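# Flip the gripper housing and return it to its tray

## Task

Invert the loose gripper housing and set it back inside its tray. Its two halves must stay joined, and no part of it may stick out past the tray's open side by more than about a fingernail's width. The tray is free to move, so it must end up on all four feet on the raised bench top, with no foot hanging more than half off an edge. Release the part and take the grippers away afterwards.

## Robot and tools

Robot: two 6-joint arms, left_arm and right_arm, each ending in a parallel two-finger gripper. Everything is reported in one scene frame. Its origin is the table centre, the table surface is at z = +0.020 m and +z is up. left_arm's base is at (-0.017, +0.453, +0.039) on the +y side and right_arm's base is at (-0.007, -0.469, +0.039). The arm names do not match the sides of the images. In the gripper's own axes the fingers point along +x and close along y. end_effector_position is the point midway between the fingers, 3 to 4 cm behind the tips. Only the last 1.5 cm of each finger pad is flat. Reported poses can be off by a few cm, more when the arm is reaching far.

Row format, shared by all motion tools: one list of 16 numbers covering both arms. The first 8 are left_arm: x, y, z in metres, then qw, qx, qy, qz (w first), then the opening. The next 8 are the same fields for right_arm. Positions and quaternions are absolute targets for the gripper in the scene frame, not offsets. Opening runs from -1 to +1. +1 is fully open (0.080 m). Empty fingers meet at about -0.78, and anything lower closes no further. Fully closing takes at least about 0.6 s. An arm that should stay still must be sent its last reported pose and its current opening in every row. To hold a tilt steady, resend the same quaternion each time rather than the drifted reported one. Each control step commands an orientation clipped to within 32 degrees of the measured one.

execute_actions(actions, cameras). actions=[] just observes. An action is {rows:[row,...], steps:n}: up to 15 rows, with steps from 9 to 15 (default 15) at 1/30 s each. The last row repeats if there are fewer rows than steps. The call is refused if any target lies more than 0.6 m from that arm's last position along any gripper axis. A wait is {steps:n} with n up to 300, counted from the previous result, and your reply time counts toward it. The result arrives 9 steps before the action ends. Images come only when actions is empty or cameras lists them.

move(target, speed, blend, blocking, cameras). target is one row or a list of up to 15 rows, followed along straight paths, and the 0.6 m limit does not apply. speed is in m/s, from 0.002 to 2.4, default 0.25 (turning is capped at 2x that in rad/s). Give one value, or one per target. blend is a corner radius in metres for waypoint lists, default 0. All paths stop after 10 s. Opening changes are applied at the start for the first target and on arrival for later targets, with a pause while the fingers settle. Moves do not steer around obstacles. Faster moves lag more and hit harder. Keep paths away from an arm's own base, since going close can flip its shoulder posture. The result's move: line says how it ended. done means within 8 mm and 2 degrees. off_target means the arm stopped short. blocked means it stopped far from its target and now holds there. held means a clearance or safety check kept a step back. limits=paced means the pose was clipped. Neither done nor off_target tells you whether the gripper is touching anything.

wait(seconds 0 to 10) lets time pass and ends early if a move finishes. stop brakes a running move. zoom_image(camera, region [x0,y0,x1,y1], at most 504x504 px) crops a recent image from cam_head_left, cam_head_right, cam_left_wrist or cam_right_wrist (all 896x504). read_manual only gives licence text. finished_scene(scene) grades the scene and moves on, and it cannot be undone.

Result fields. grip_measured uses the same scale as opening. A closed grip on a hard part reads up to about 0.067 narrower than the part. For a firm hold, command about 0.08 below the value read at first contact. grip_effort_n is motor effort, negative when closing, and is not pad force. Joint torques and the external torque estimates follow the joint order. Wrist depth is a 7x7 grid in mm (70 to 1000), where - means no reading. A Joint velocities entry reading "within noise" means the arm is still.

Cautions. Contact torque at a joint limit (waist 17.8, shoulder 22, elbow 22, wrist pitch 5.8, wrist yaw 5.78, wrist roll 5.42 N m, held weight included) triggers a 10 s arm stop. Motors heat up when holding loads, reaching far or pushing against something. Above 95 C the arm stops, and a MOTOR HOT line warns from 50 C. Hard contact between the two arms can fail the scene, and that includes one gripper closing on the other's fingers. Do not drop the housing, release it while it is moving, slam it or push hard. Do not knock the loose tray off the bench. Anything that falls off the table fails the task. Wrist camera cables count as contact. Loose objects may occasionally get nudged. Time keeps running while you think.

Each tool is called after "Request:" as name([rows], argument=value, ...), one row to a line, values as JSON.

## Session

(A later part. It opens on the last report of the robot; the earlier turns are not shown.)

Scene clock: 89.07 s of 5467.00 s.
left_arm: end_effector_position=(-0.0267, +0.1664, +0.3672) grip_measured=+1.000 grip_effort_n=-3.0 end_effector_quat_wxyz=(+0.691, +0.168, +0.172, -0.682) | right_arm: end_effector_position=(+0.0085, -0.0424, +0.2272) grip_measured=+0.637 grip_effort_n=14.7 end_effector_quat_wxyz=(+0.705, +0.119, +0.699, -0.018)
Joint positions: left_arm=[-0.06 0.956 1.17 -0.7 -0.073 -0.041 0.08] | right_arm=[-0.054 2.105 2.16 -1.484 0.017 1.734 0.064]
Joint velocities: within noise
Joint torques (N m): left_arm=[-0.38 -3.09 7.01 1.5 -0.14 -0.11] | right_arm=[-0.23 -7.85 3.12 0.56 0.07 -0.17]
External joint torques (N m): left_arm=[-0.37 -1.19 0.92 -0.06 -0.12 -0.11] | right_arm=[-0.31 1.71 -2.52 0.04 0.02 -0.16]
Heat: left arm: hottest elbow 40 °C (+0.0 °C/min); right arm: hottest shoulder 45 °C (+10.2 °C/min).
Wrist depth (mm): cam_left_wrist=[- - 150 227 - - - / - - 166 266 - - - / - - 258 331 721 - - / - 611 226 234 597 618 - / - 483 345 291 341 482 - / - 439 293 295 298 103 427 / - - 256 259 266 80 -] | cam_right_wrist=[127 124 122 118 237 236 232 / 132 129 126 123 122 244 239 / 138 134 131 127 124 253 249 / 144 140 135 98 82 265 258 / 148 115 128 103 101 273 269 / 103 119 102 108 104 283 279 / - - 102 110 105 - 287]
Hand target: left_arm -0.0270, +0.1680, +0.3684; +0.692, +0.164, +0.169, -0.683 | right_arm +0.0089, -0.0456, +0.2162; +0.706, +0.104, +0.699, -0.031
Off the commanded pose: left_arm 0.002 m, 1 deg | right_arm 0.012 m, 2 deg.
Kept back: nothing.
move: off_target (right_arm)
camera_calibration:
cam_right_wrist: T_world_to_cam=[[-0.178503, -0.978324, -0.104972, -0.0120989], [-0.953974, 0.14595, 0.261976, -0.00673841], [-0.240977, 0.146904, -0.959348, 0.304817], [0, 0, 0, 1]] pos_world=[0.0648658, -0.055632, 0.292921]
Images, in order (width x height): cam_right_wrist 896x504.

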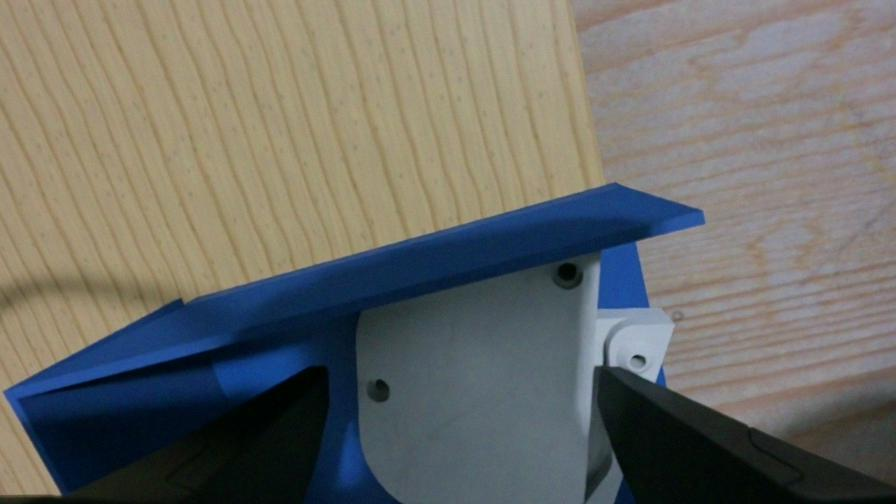

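Request:
move([
  [-0.027,0.168,0.3685,0.692,0.164,0.169,-0.683,1,0.009,-0.0435,0.26,0.7052,0.1533,0.6920,0.009,0.64],
  [-0.027,0.168,0.3685,0.692,0.164,0.169,-0.683,1,0.0,-0.22,0.30,0.674,-0.213,0.213,0.674,0.64],
  [0.015,-0.015,0.27,0.0555,0.6814,-0.1890,-0.7049,0.7,0.0,-0.24,0.28,0.674,-0.213,0.213,0.674,1],
], speed=[0.1,0.3,0.25])

Request:
zoom_image(camera="cam_left_wrist", region=[220, 0, 724, 504])

Request:
zoom_image(camera="cam_right_wrist", region=[270, 20, 570, 280])

Scene clock: 99.43 s of 5467.00 s.
left_arm: end_effector_position=(+0.0158, -0.0123, +0.2695) grip_measured=+0.704 grip_effort_n=-18.8 end_effector_quat_wxyz=(+0.066, +0.681, -0.194, -0.703) | right_arm: end_effector_position=(+0.0000, -0.2388, +0.2821) grip_measured=+1.000 grip_effort_n=15.1 end_effector_quat_wxyz=(+0.675, -0.212, +0.213, +0.674)
Joint positions: left_arm=[0.114 2.141 2.344 -1.415 0.101 1.84 0.067] | right_arm=[-0.088 0.697 0.843 -0.758 -0.052 -0.034 0.08]
Joint velocities: within noise
Joint torques (N m): left_arm=[-0.31 -9.17 8.31 0.51 0.05 0.12] | right_arm=[-0.36 -1.39 5.36 2.1 -0.1 -0.15]
External joint torques (N m): left_arm=[-0.3 0.09 2.99 -0.28 -0.05 0.14] | right_arm=[-0.36 -0.8 -1.17 0.51 -0.08 -0.15]
Heat: left arm: hottest elbow 41 °C (+1.0 °C/min); right arm: hottest shoulder 44 °C (+6.1 °C/min).
Wrist depth (mm): cam_left_wrist=[377 347 168 152 115 129 123 / 391 365 133 143 134 132 126 / 408 380 167 149 141 136 129 / 413 402 363 137 146 138 134 / 424 419 379 141 151 141 138 / 510 435 152 150 133 126 141 / - - 98 148 127 75 -] | cam_right_wrist=[- 426 428 219 443 - - / - 356 346 316 369 589 - / 537 304 298 261 296 327 - / 271 270 276 276 289 306 488 / 386 314 391 407 397 401 410 / 356 346 354 363 366 370 370 / - 75 326 330 332 92 -]
Hand target: left_arm +0.0150, -0.0146, +0.2696; +0.065, +0.681, -0.198, -0.702 | right_arm +0.0000, -0.2400, +0.2801; +0.674, -0.213, +0.213, +0.674
Off the commanded pose: left_arm 0.003 m, 1 deg | right_arm 0.002 m, 0 deg.
joint sent to its limit (left arm) — joint 3 (elbow), upper limit, where the elbow is as straight as it goes.
Kept back: nothing.
move: done
camera_calibration:
cam_left_wrist: T_world_to_cam=[[0.207904, 0.917772, -0.338336, 0.105364], [0.947502, -0.103053, 0.302689, -0.0640655], [0.242933, -0.383504, -0.891015, 0.309444], [0, 0, 0, 1]] pos_world=[-0.0363777, 0.015371, 0.33076]
cam_right_wrist: T_world_to_cam=[[0.999192, -0.0246835, 0.0317303, -0.0108185], [0.0014829, -0.766131, -0.642682, 0.0368659], [0.0401732, 0.64221, -0.765475, 0.44785], [0, 0, 0, 1]] pos_world=[-0.00723655, -0.259637, 0.366855]

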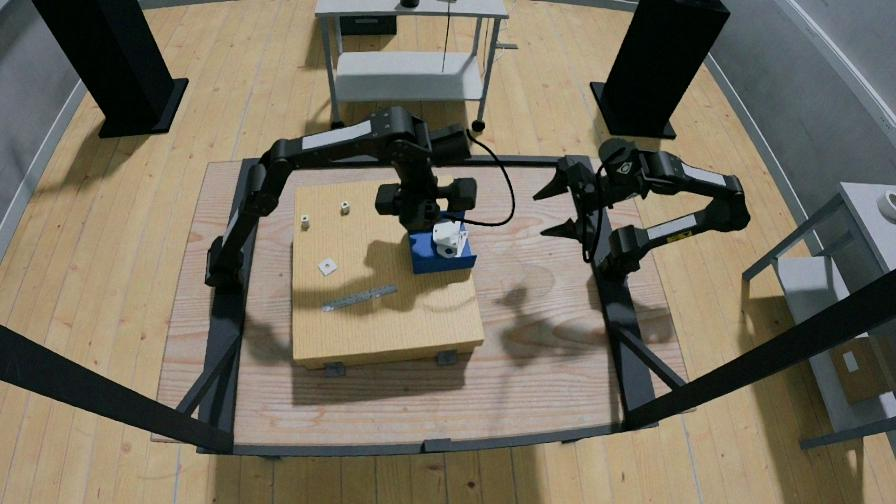

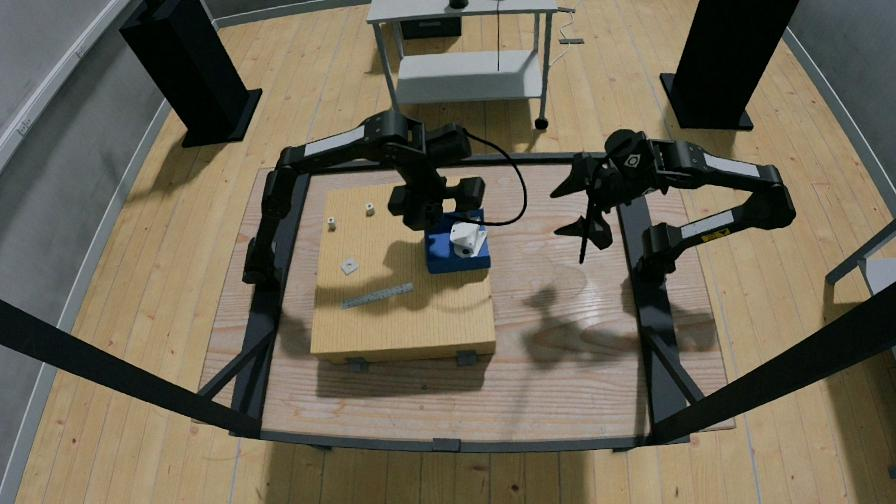

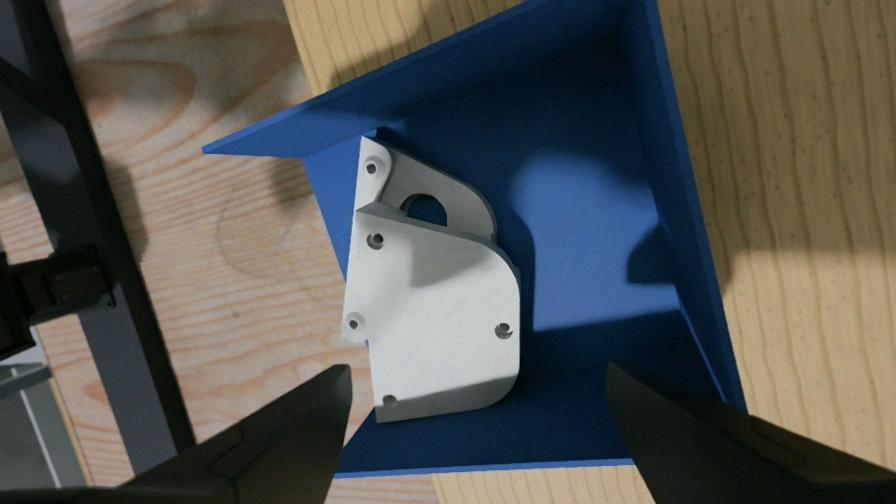

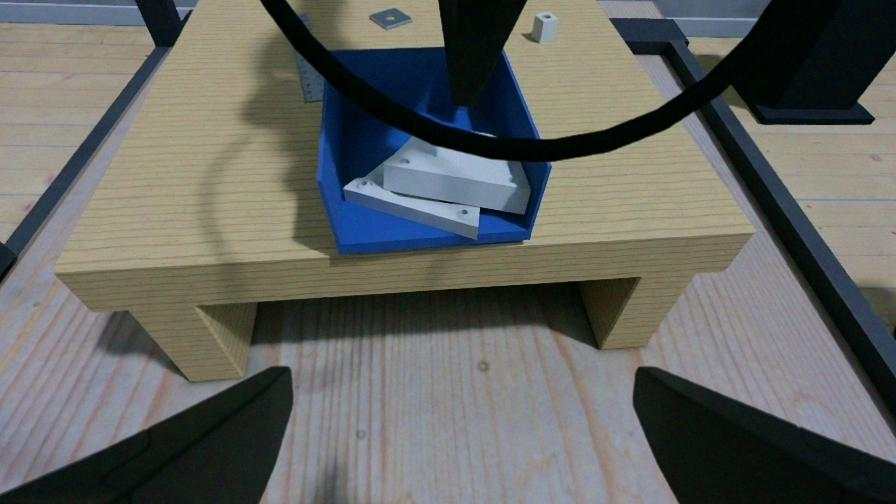

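Scaled by 1.000.

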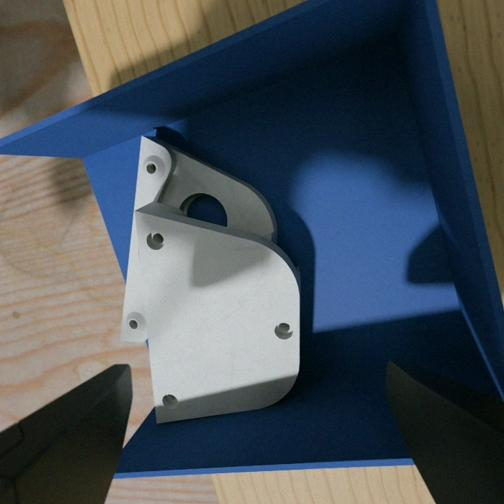

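Scaled by 1.680 from the camera's 896x504 image, which has a finer 1280x720 frame.

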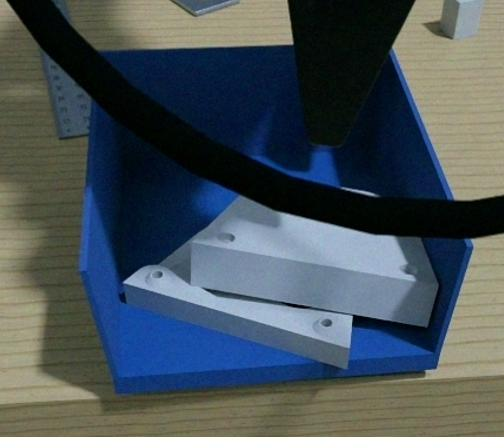

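Request:
move([
  [0.0085,-0.028,0.255,0.0555,0.6814,-0.1890,-0.7049,0.7,0.0,-0.24,0.28,0.674,-0.213,0.213,0.674,1],
], speed=0.12)

Request:
zoom_image(camera="cam_left_wrist", region=[220, 0, 724, 504])

Request:
zoom_image(camera="cam_right_wrist", region=[270, 20, 570, 280])

Scene clock: 103.40 s of 5467.00 s.
left_arm: end_effector_position=(+0.0090, -0.0245, +0.2547) grip_measured=+0.703 grip_effort_n=-18.8 end_effector_quat_wxyz=(+0.061, +0.681, -0.196, -0.703) | right_arm: end_effector_position=(+0.0000, -0.2388, +0.2821) grip_measured=+1.000 grip_effort_n=14.7 end_effector_quat_wxyz=(+0.675, -0.212, +0.213, +0.674)
Joint positions: left_arm=[0.096 2.179 2.345 -1.381 0.094 1.832 0.067] | right_arm=[-0.088 0.697 0.843 -0.758 -0.052 -0.035 0.08]
Joint velocities: within noise
Joint torques (N m): left_arm=[-0.19 -9.31 8.47 0.75 0.08 -0.13] | right_arm=[-0.32 -1.37 5.35 2.1 -0.1 -0.15]
External joint torques (N m): left_arm=[-0.16 0.35 3.01 -0.04 -0.03 -0.11] | right_arm=[-0.32 -0.7 -1.2 0.52 -0.08 -0.15]
Heat: left arm: hottest elbow 42 °C (+2.0 °C/min); right arm: hottest shoulder 42 °C (+3.0 °C/min).
Wrist depth (mm): cam_left_wrist=[361 326 150 139 101 101 111 / 369 343 106 119 120 113 114 / 387 360 148 133 124 115 117 / 397 377 344 121 129 115 119 / 395 399 356 123 130 124 121 / 471 416 - 129 127 123 125 / - - 88 134 121 75 -] | cam_right_wrist=[- 410 434 202 443 - - / - 354 320 306 369 575 - / 534 304 289 264 273 317 - / 271 272 275 280 291 306 483 / 386 314 393 403 396 404 410 / 354 346 352 364 366 370 371 / - 75 327 329 330 92 -]
Hand target: left_arm +0.0084, -0.0275, +0.2546; +0.064, +0.681, -0.197, -0.702 | right_arm +0.0000, -0.2400, +0.2801; +0.674, -0.213, +0.213, +0.674
Off the commanded pose: left_arm 0.004 m, 1 deg | right_arm 0.002 m, 0 deg.
joint sent to its limit (left arm) — joint 3 (elbow), upper limit, where the elbow is as straight as it goes.
Kept back: nothing.
move: done
camera_calibration:
cam_left_wrist: T_world_to_cam=[[0.216622, 0.917577, -0.333356, 0.111606], [0.945856, -0.112714, 0.304387, -0.055094], [0.241725, -0.381244, -0.892313, 0.293724], [0, 0, 0, 1]] pos_world=[-0.0430658, 0.00336392, 0.316068]
cam_right_wrist: T_world_to_cam=[[0.999187, -0.0244439, 0.0320655, -0.0107796], [0.00188161, -0.76614, -0.642671, 0.0368628], [0.040276, 0.642208, -0.765471, 0.447853], [0, 0, 0, 1]] pos_world=[-0.00733628, -0.259637, 0.366855]

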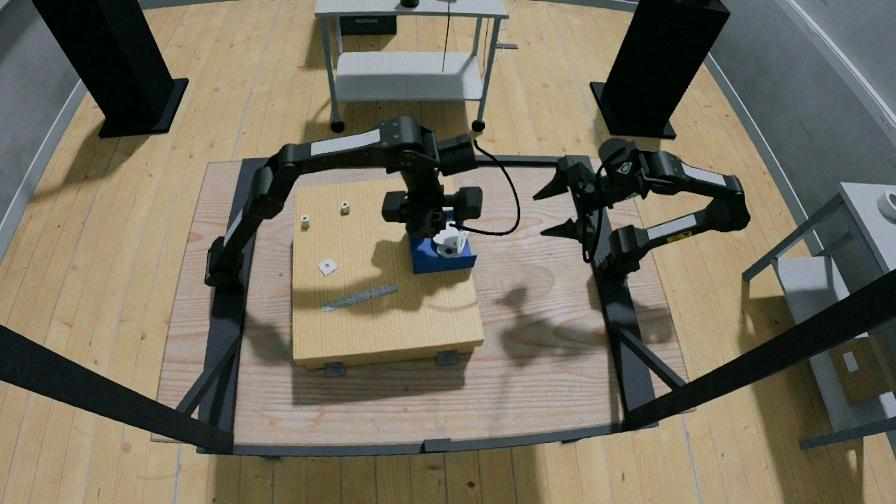

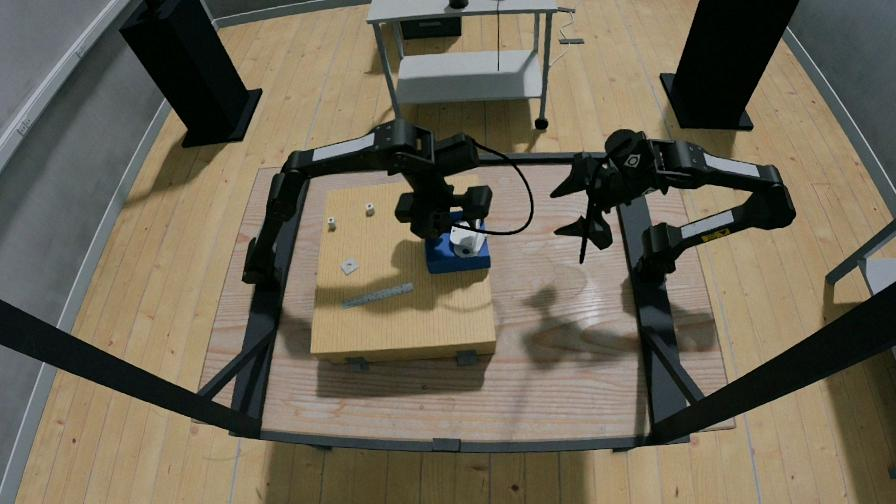

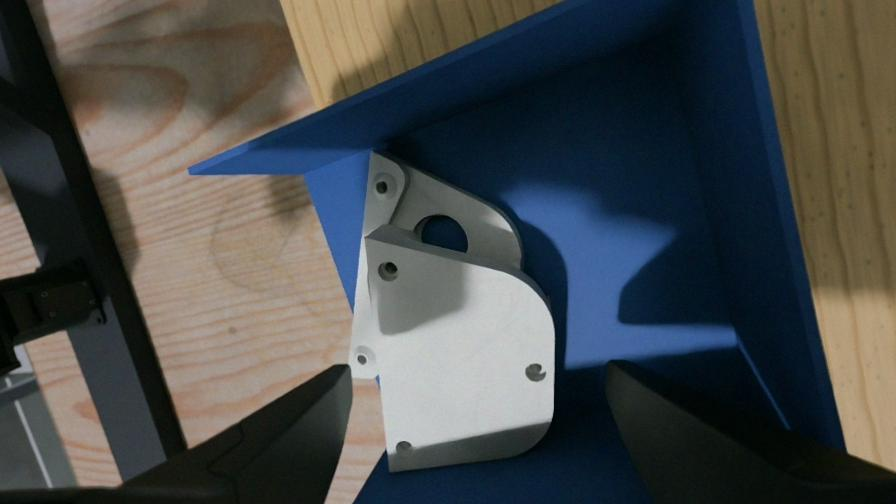

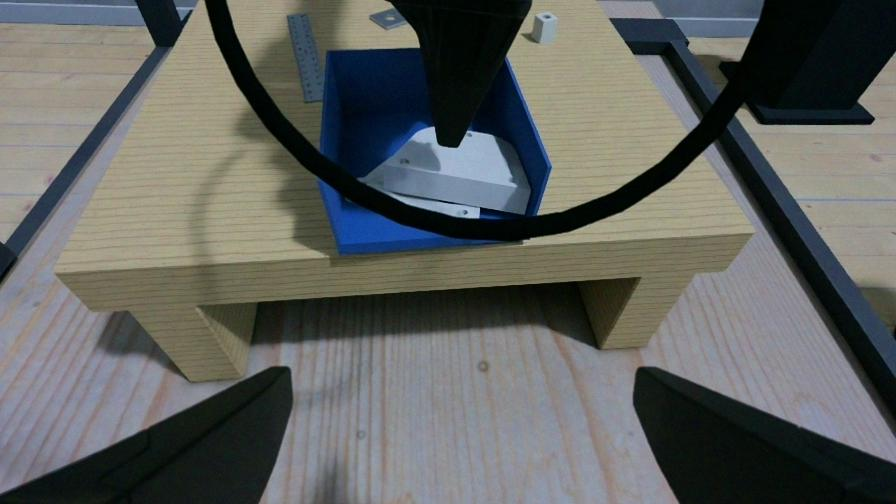

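Scaled by 1.000.

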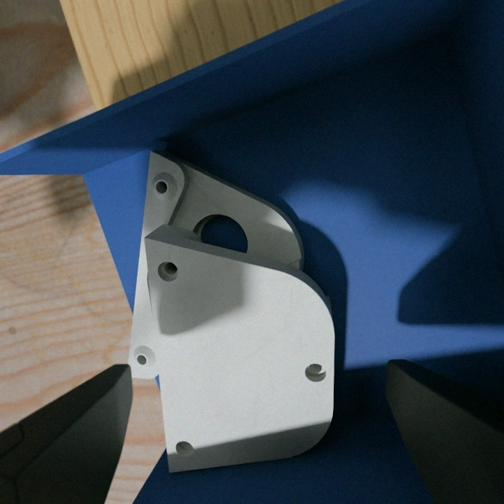

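Scaled by 1.680 from the camera's 896x504 image, which has a finer 1280x720 frame.

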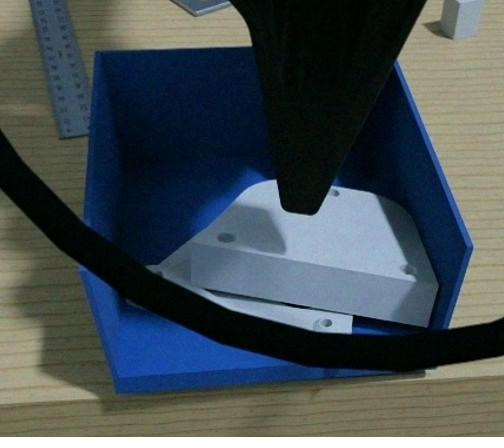

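Request:
move([
  [0.012,-0.038,0.240,0.0370,0.6861,-0.1711,-0.7061,0.7,0.0,-0.24,0.28,0.674,-0.213,0.213,0.674,1],
], speed=0.12)

Request:
zoom_image(camera="cam_left_wrist", region=[220, 0, 724, 504])

Request:
zoom_image(camera="cam_right_wrist", region=[270, 20, 570, 280])

Scene clock: 105.43 s of 5467.00 s.
left_arm: end_effector_position=(+0.0114, -0.0342, +0.2408) grip_measured=+0.703 grip_effort_n=-18.8 end_effector_quat_wxyz=(+0.060, +0.685, -0.193, -0.700) | right_arm: end_effector_position=(-0.0001, -0.2388, +0.2821) grip_measured=+1.000 grip_effort_n=15.1 end_effector_quat_wxyz=(+0.675, -0.212, +0.213, +0.674)
Joint positions: left_arm=[0.096 2.214 2.345 -1.351 0.084 1.831 0.067] | right_arm=[-0.088 0.697 0.843 -0.758 -0.052 -0.035 0.08]
Joint velocities: within noise
Joint torques (N m): left_arm=[-0.2 -9.22 8.41 0.79 0.02 -0.07] | right_arm=[-0.34 -1.37 5.35 2.1 -0.1 -0.15]
External joint torques (N m): left_arm=[-0.18 0.62 2.93 0.01 -0.07 -0.05] | right_arm=[-0.34 -0.74 -1.22 0.5 -0.08 -0.15]
Heat: left arm: hottest elbow 42 °C (+2.0 °C/min); right arm: hottest shoulder 42 °C (+3.0 °C/min).
Wrist depth (mm): cam_left_wrist=[341 308 135 - 98 91 - / 351 326 99 108 101 95 78 / 363 336 124 111 107 100 - / 374 353 133 112 109 105 88 / 383 376 342 101 100 110 102 / 446 392 106 112 106 110 101 / - - 88 118 114 75 -] | cam_right_wrist=[- 427 416 158 432 - - / - 343 330 217 369 385 - / 532 303 265 262 305 327 - / 270 272 267 266 282 309 482 / 385 316 394 397 393 402 409 / 355 347 354 363 366 371 370 / - 75 327 331 332 92 -]
Hand target: left_arm +0.0119, -0.0374, +0.2396; +0.062, +0.686, -0.194, -0.699 | right_arm +0.0000, -0.2400, +0.2800; +0.674, -0.213, +0.213, +0.674
Off the commanded pose: left_arm 0.004 m, 4 deg | right_arm 0.002 m, 0 deg.
joint sent to its limit (left arm) — joint 3 (elbow), upper limit, where the elbow is as straight as it goes.
Kept back: nothing.
move: off_target (left_arm)
camera_calibration:
cam_left_wrist: T_world_to_cam=[[0.216026, 0.920249, -0.326305, 0.113668], [0.94339, -0.110576, 0.312711, -0.0561356], [0.25169, -0.375386, -0.892041, 0.277065], [0, 0, 0, 1]] pos_world=[-0.0413322, -0.0068039, 0.301798]
cam_right_wrist: T_world_to_cam=[[0.999203, -0.0241088, 0.0318262, -0.0106045], [0.00198449, -0.766142, -0.642668, 0.0368623], [0.0398774, 0.642219, -0.765483, 0.447857], [0, 0, 0, 1]] pos_world=[-0.0073365, -0.259636, 0.366855]

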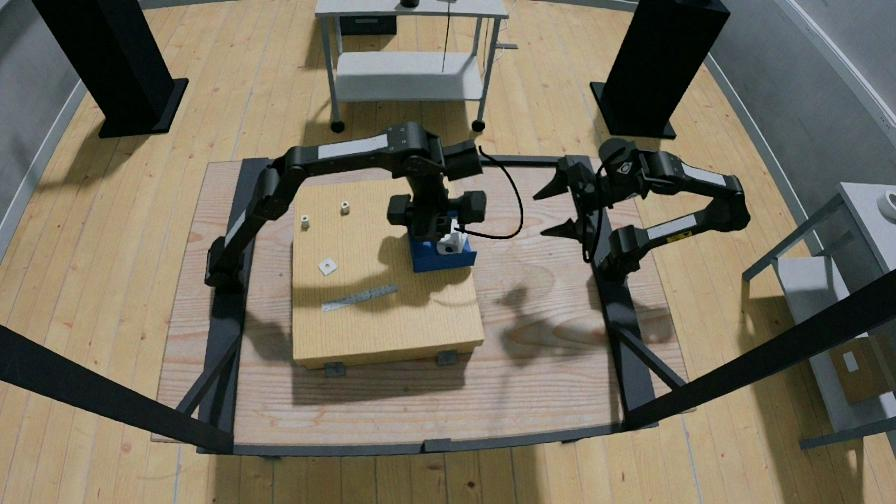

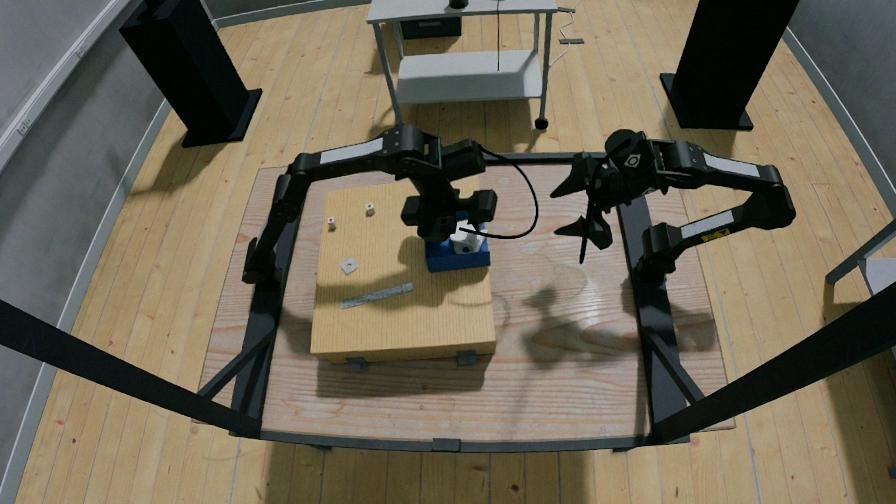

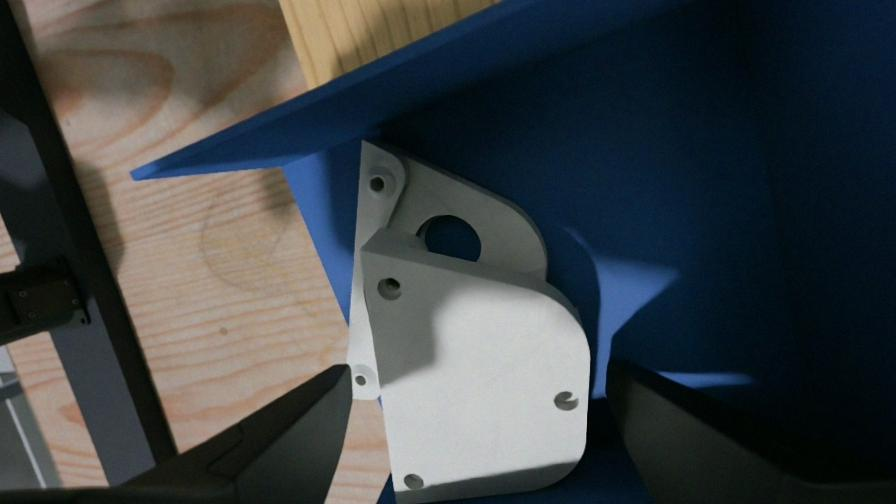

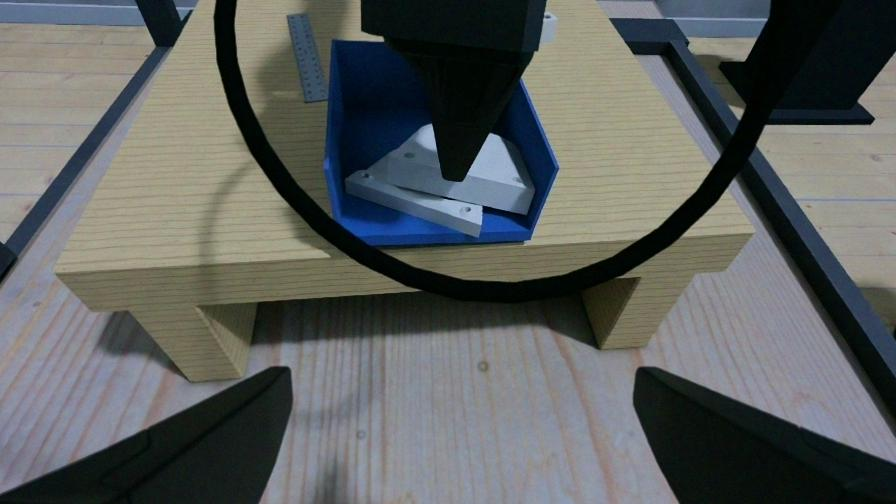

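Scaled by 1.000.

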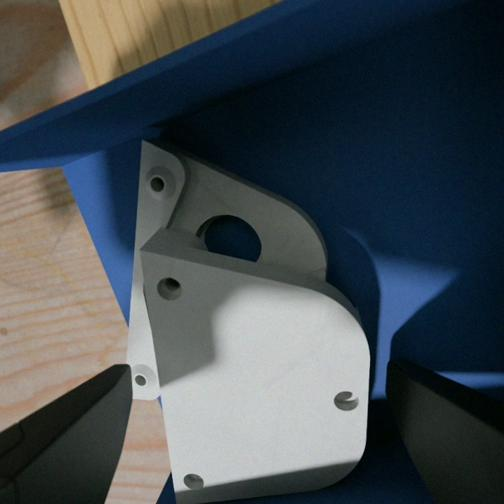

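Scaled by 1.680 from the camera's 896x504 image, which has a finer 1280x720 frame.

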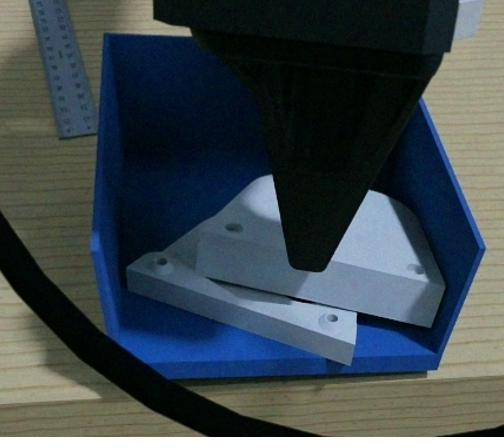

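Request:
move([
  [0.012,-0.037,0.235,0.0555,0.6814,-0.1890,-0.7049,0.7,0.0,-0.24,0.28,0.674,-0.213,0.213,0.674,1],
  [0.012,-0.037,0.235,0.0555,0.6814,-0.1890,-0.7049,0.3,0.0,-0.24,0.28,0.674,-0.213,0.213,0.674,1],
], speed=0.1)

Request:
zoom_image(camera="cam_left_wrist", region=[220, 0, 724, 504])

Request:
zoom_image(camera="cam_right_wrist", region=[270, 20, 570, 280])

Scene clock: 107.57 s of 5467.00 s.
left_arm: end_effector_position=(+0.0099, -0.0346, +0.2366) grip_measured=+0.354 grip_effort_n=-83.5 end_effector_quat_wxyz=(+0.056, +0.681, -0.190, -0.705) | right_arm: end_effector_position=(-0.0001, -0.2388, +0.2821) grip_measured=+1.000 grip_effort_n=15.1 end_effector_quat_wxyz=(+0.675, -0.212, +0.213, +0.674)
Joint positions: left_arm=[0.096 2.223 2.345 -1.353 0.094 1.831 0.051] | right_arm=[-0.088 0.697 0.843 -0.758 -0.052 -0.035 0.08]
Joint velocities: within noise
Joint torques (N m): left_arm=[0.31 -9.33 8.39 0.48 0.14 0.1] | right_arm=[-0.35 -1.38 5.34 2.1 -0.1 -0.15]
External joint torques (N m): left_arm=[0.32 0.64 2.87 -0.28 0.03 0.12] | right_arm=[-0.35 -0.74 -1.16 0.52 -0.07 -0.15]
Heat: left arm: hottest elbow 42 °C (+2.0 °C/min); right arm: hottest shoulder 41 °C (+1.0 °C/min).
Wrist depth (mm): cam_left_wrist=[335 302 132 77 95 92 - / 349 320 94 109 102 95 78 / 358 331 122 111 107 100 - / 370 349 133 113 108 103 84 / 373 363 336 99 97 108 - / 404 386 106 106 103 110 100 / 458 - 78 113 108 - -] | cam_right_wrist=[- 426 412 158 432 - - / - 343 336 227 370 576 - / 532 302 271 262 306 327 - / 272 273 267 272 286 310 486 / 387 314 392 389 390 403 410 / 357 345 355 362 364 370 371 / - 75 328 330 331 93 -]
Hand target: left_arm +0.0119, -0.0368, +0.2348; +0.057, +0.681, -0.190, -0.705 | right_arm +0.0000, -0.2400, +0.2800; +0.674, -0.213, +0.213, +0.674
Off the commanded pose: left_arm 0.004 m, 0 deg | right_arm 0.002 m, 0 deg.
joint sent to its limit (left arm) — joint 3 (elbow), upper limit, where the elbow is as straight as it goes.
Kept back: nothing.
move: done
camera_calibration:
cam_left_wrist: T_world_to_cam=[[0.215838, 0.922781, -0.319201, 0.111529], [0.946237, -0.117007, 0.301572, -0.0511123], [0.240936, -0.36713, -0.898424, 0.275435], [0, 0, 0, 1]] pos_world=[-0.04207, -0.00777638, 0.298471]
cam_right_wrist: T_world_to_cam=[[0.999203, -0.0241088, 0.0318262, -0.0106045], [0.00198449, -0.766142, -0.642668, 0.0368623], [0.0398774, 0.642219, -0.765483, 0.447857], [0, 0, 0, 1]] pos_world=[-0.0073365, -0.259636, 0.366855]

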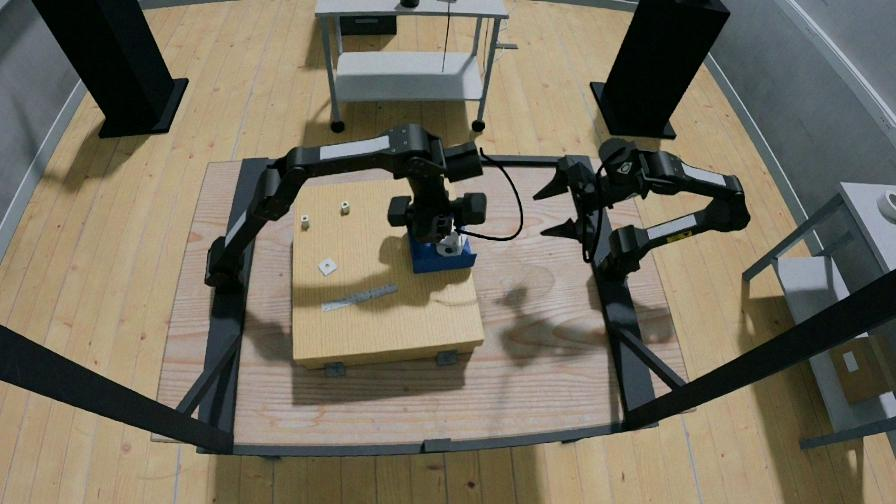

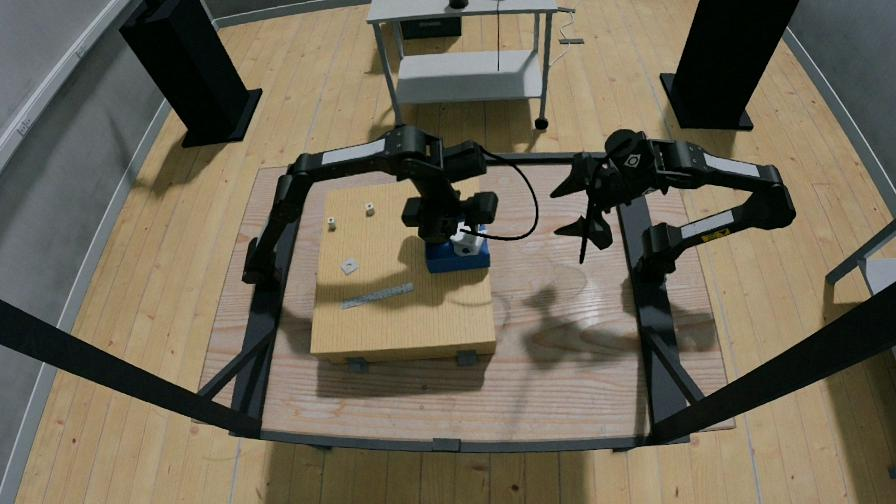

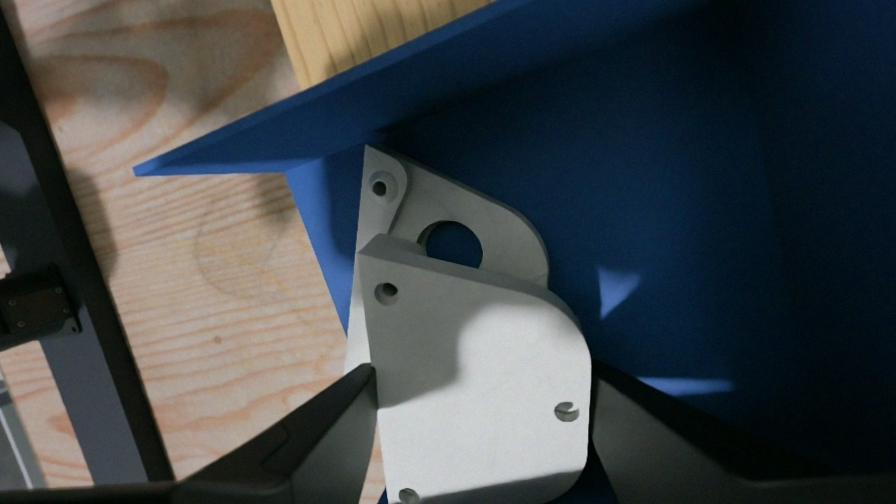

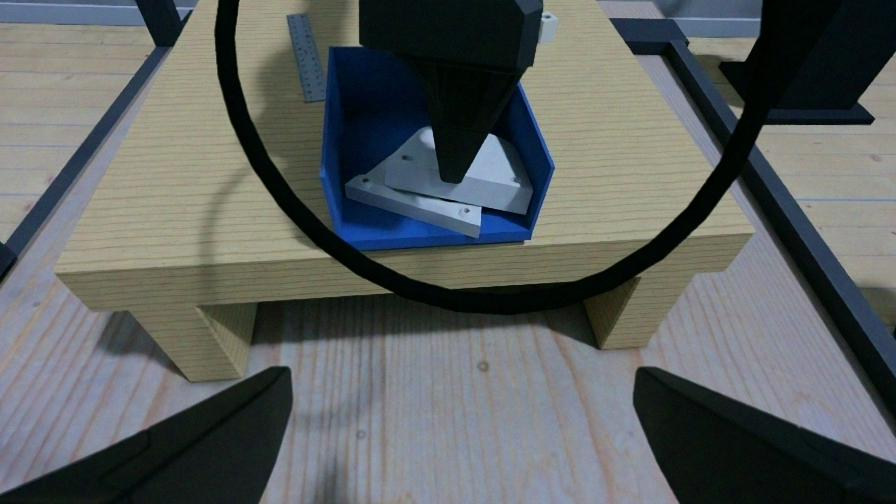

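Scaled by 1.000.

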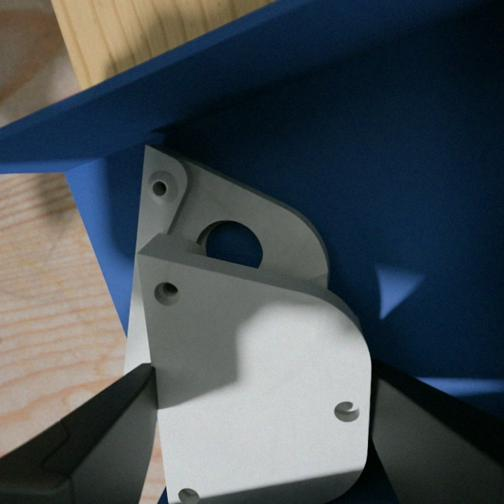

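Scaled by 1.680 from the camera's 896x504 image, which has a finer 1280x720 frame.

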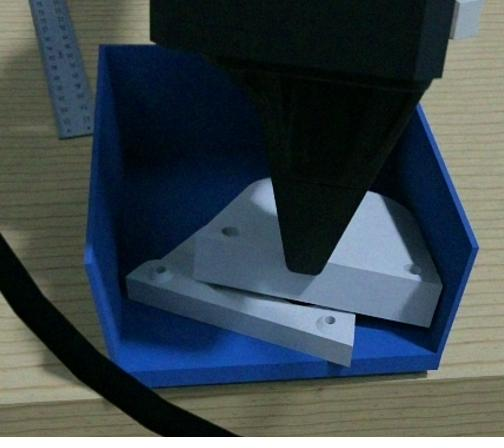

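Request:
move([
  [0.011,-0.034,0.2525,0.0555,0.6814,-0.1890,-0.7049,0.25,0.0,-0.24,0.28,0.674,-0.213,0.213,0.674,1],
], speed=0.06)

Request:
zoom_image(camera="cam_left_wrist", region=[220, 0, 724, 504])

Request:
zoom_image(camera="cam_right_wrist", region=[270, 20, 570, 280])

Scene clock: 108.87 s of 5467.00 s.
left_arm: end_effector_position=(+0.0099, -0.0345, +0.2373) grip_measured=+0.354 grip_effort_n=-83.5 end_effector_quat_wxyz=(+0.057, +0.681, -0.190, -0.705) | right_arm: end_effector_position=(-0.0001, -0.2388, +0.2821) grip_measured=+1.000 grip_effort_n=15.1 end_effector_quat_wxyz=(+0.675, -0.212, +0.213, +0.674)
Joint positions: left_arm=[0.096 2.221 2.345 -1.353 0.094 1.831 0.051] | right_arm=[-0.088 0.697 0.843 -0.758 -0.052 -0.035 0.08]
Joint velocities: within noise
Joint torques (N m): left_arm=[0.08 -13.69 8.61 0.51 0.11 -0.05] | right_arm=[-0.33 -1.38 5.36 2.11 -0.09 -0.15]
External joint torques (N m): left_arm=[0.09 -3.8 3.12 -0.27 0.01 -0.03] | right_arm=[-0.35 -0.73 -1.18 0.52 -0.07 -0.15]
Heat: left arm: hottest elbow 42 °C (+2.0 °C/min); right arm: hottest shoulder 41 °C (+1.0 °C/min).
Wrist depth (mm): cam_left_wrist=[334 303 132 77 - 94 - / 348 319 92 110 104 97 78 / 360 328 125 113 109 101 - / 371 347 135 114 109 104 83 / 375 368 336 99 97 109 - / 405 389 106 107 103 109 100 / 465 - 78 113 108 - -] | cam_right_wrist=[- 424 413 157 432 - - / - 342 335 227 369 578 - / 534 302 273 262 306 327 - / 272 272 268 273 285 311 483 / 386 314 390 387 387 403 409 / 356 347 354 362 368 370 372 / - 75 327 330 333 92 -]
Hand target: left_arm +0.0109, -0.0333, +0.2521; +0.070, +0.681, -0.202, -0.700 | right_arm +0.0000, -0.2400, +0.2800; +0.674, -0.213, +0.213, +0.674
Off the commanded pose: left_arm 0.015 m, 0 deg | right_arm 0.002 m, 0 deg.
joint sent to its limit (left arm) — joint 3 (elbow), upper limit, where the elbow is as straight as it goes.
Kept back: nothing.
move: off_target (left_arm)
camera_calibration:
cam_left_wrist: T_world_to_cam=[[0.215922, 0.922282, -0.320584, 0.111862], [0.946192, -0.116588, 0.301874, -0.0513483], [0.241036, -0.368516, -0.89783, 0.275898], [0, 0, 0, 1]] pos_world=[-0.0420695, -0.00748222, 0.299071]
cam_right_wrist: T_world_to_cam=[[0.999203, -0.0241088, 0.0318262, -0.0106045], [0.00198449, -0.766142, -0.642668, 0.0368623], [0.0398774, 0.642219, -0.765483, 0.447857], [0, 0, 0, 1]] pos_world=[-0.0073365, -0.259636, 0.366855]

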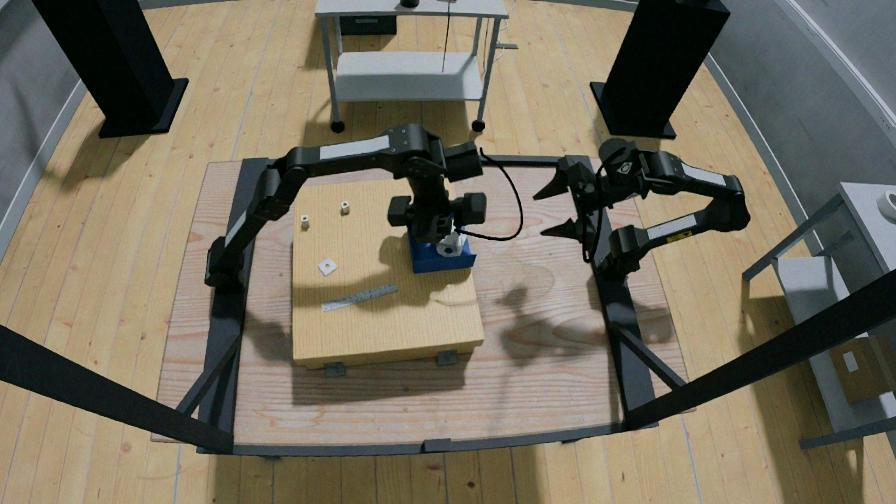

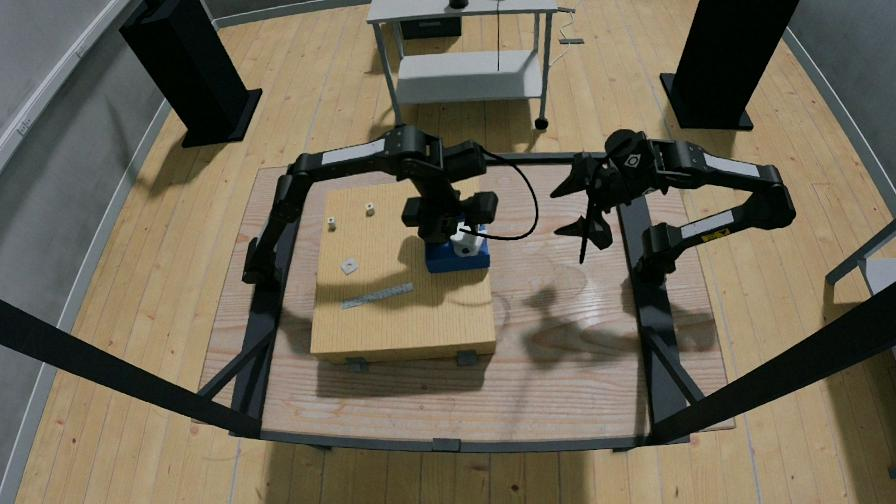

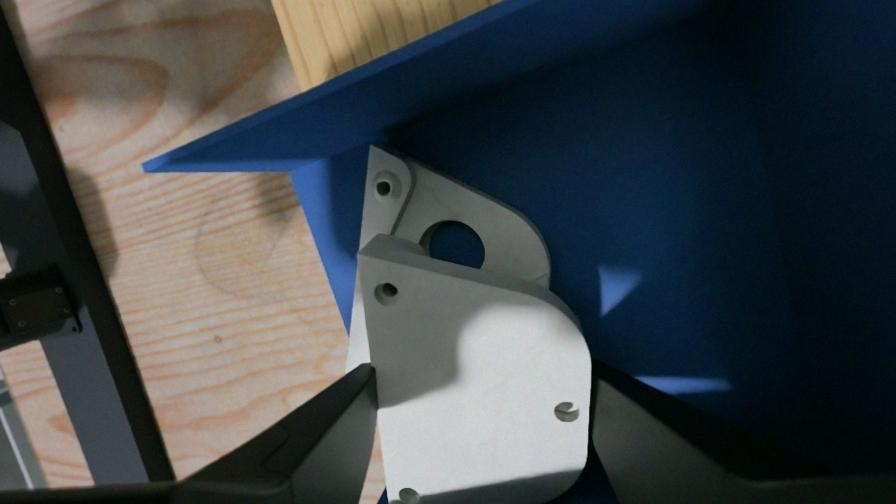

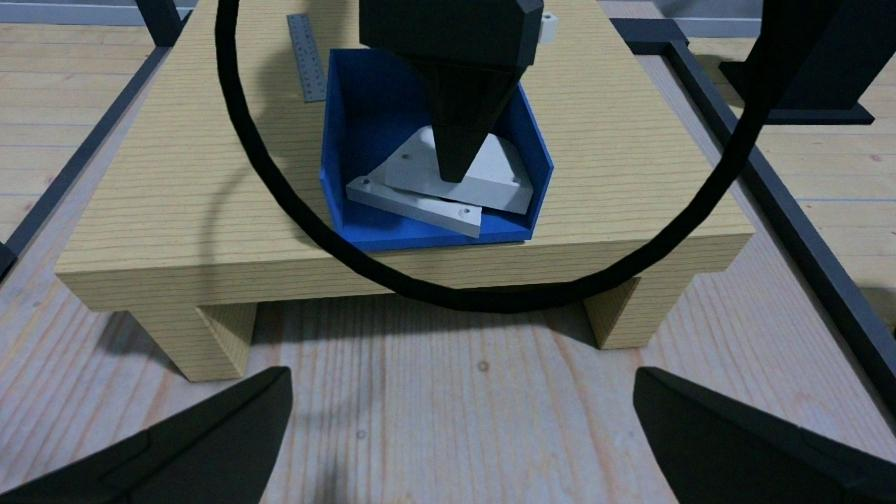

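Scaled by 1.000.

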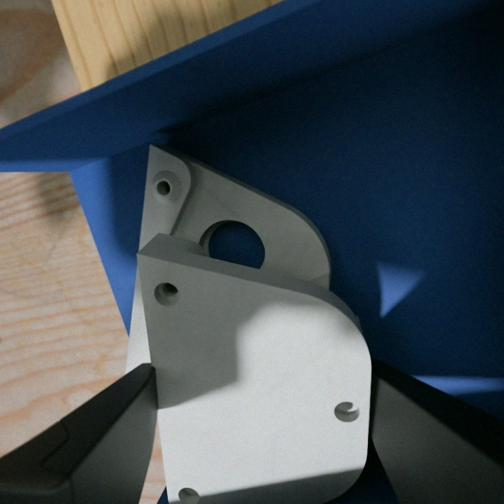

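Scaled by 1.680 from the camera's 896x504 image, which has a finer 1280x720 frame.

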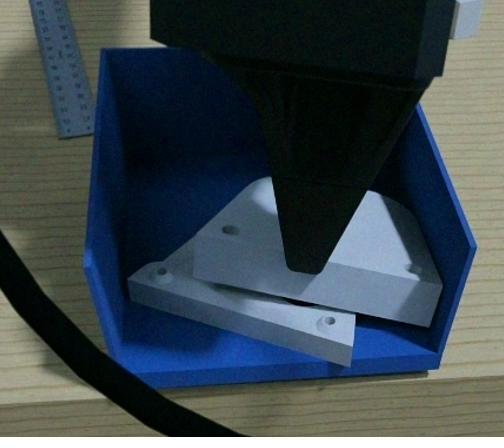

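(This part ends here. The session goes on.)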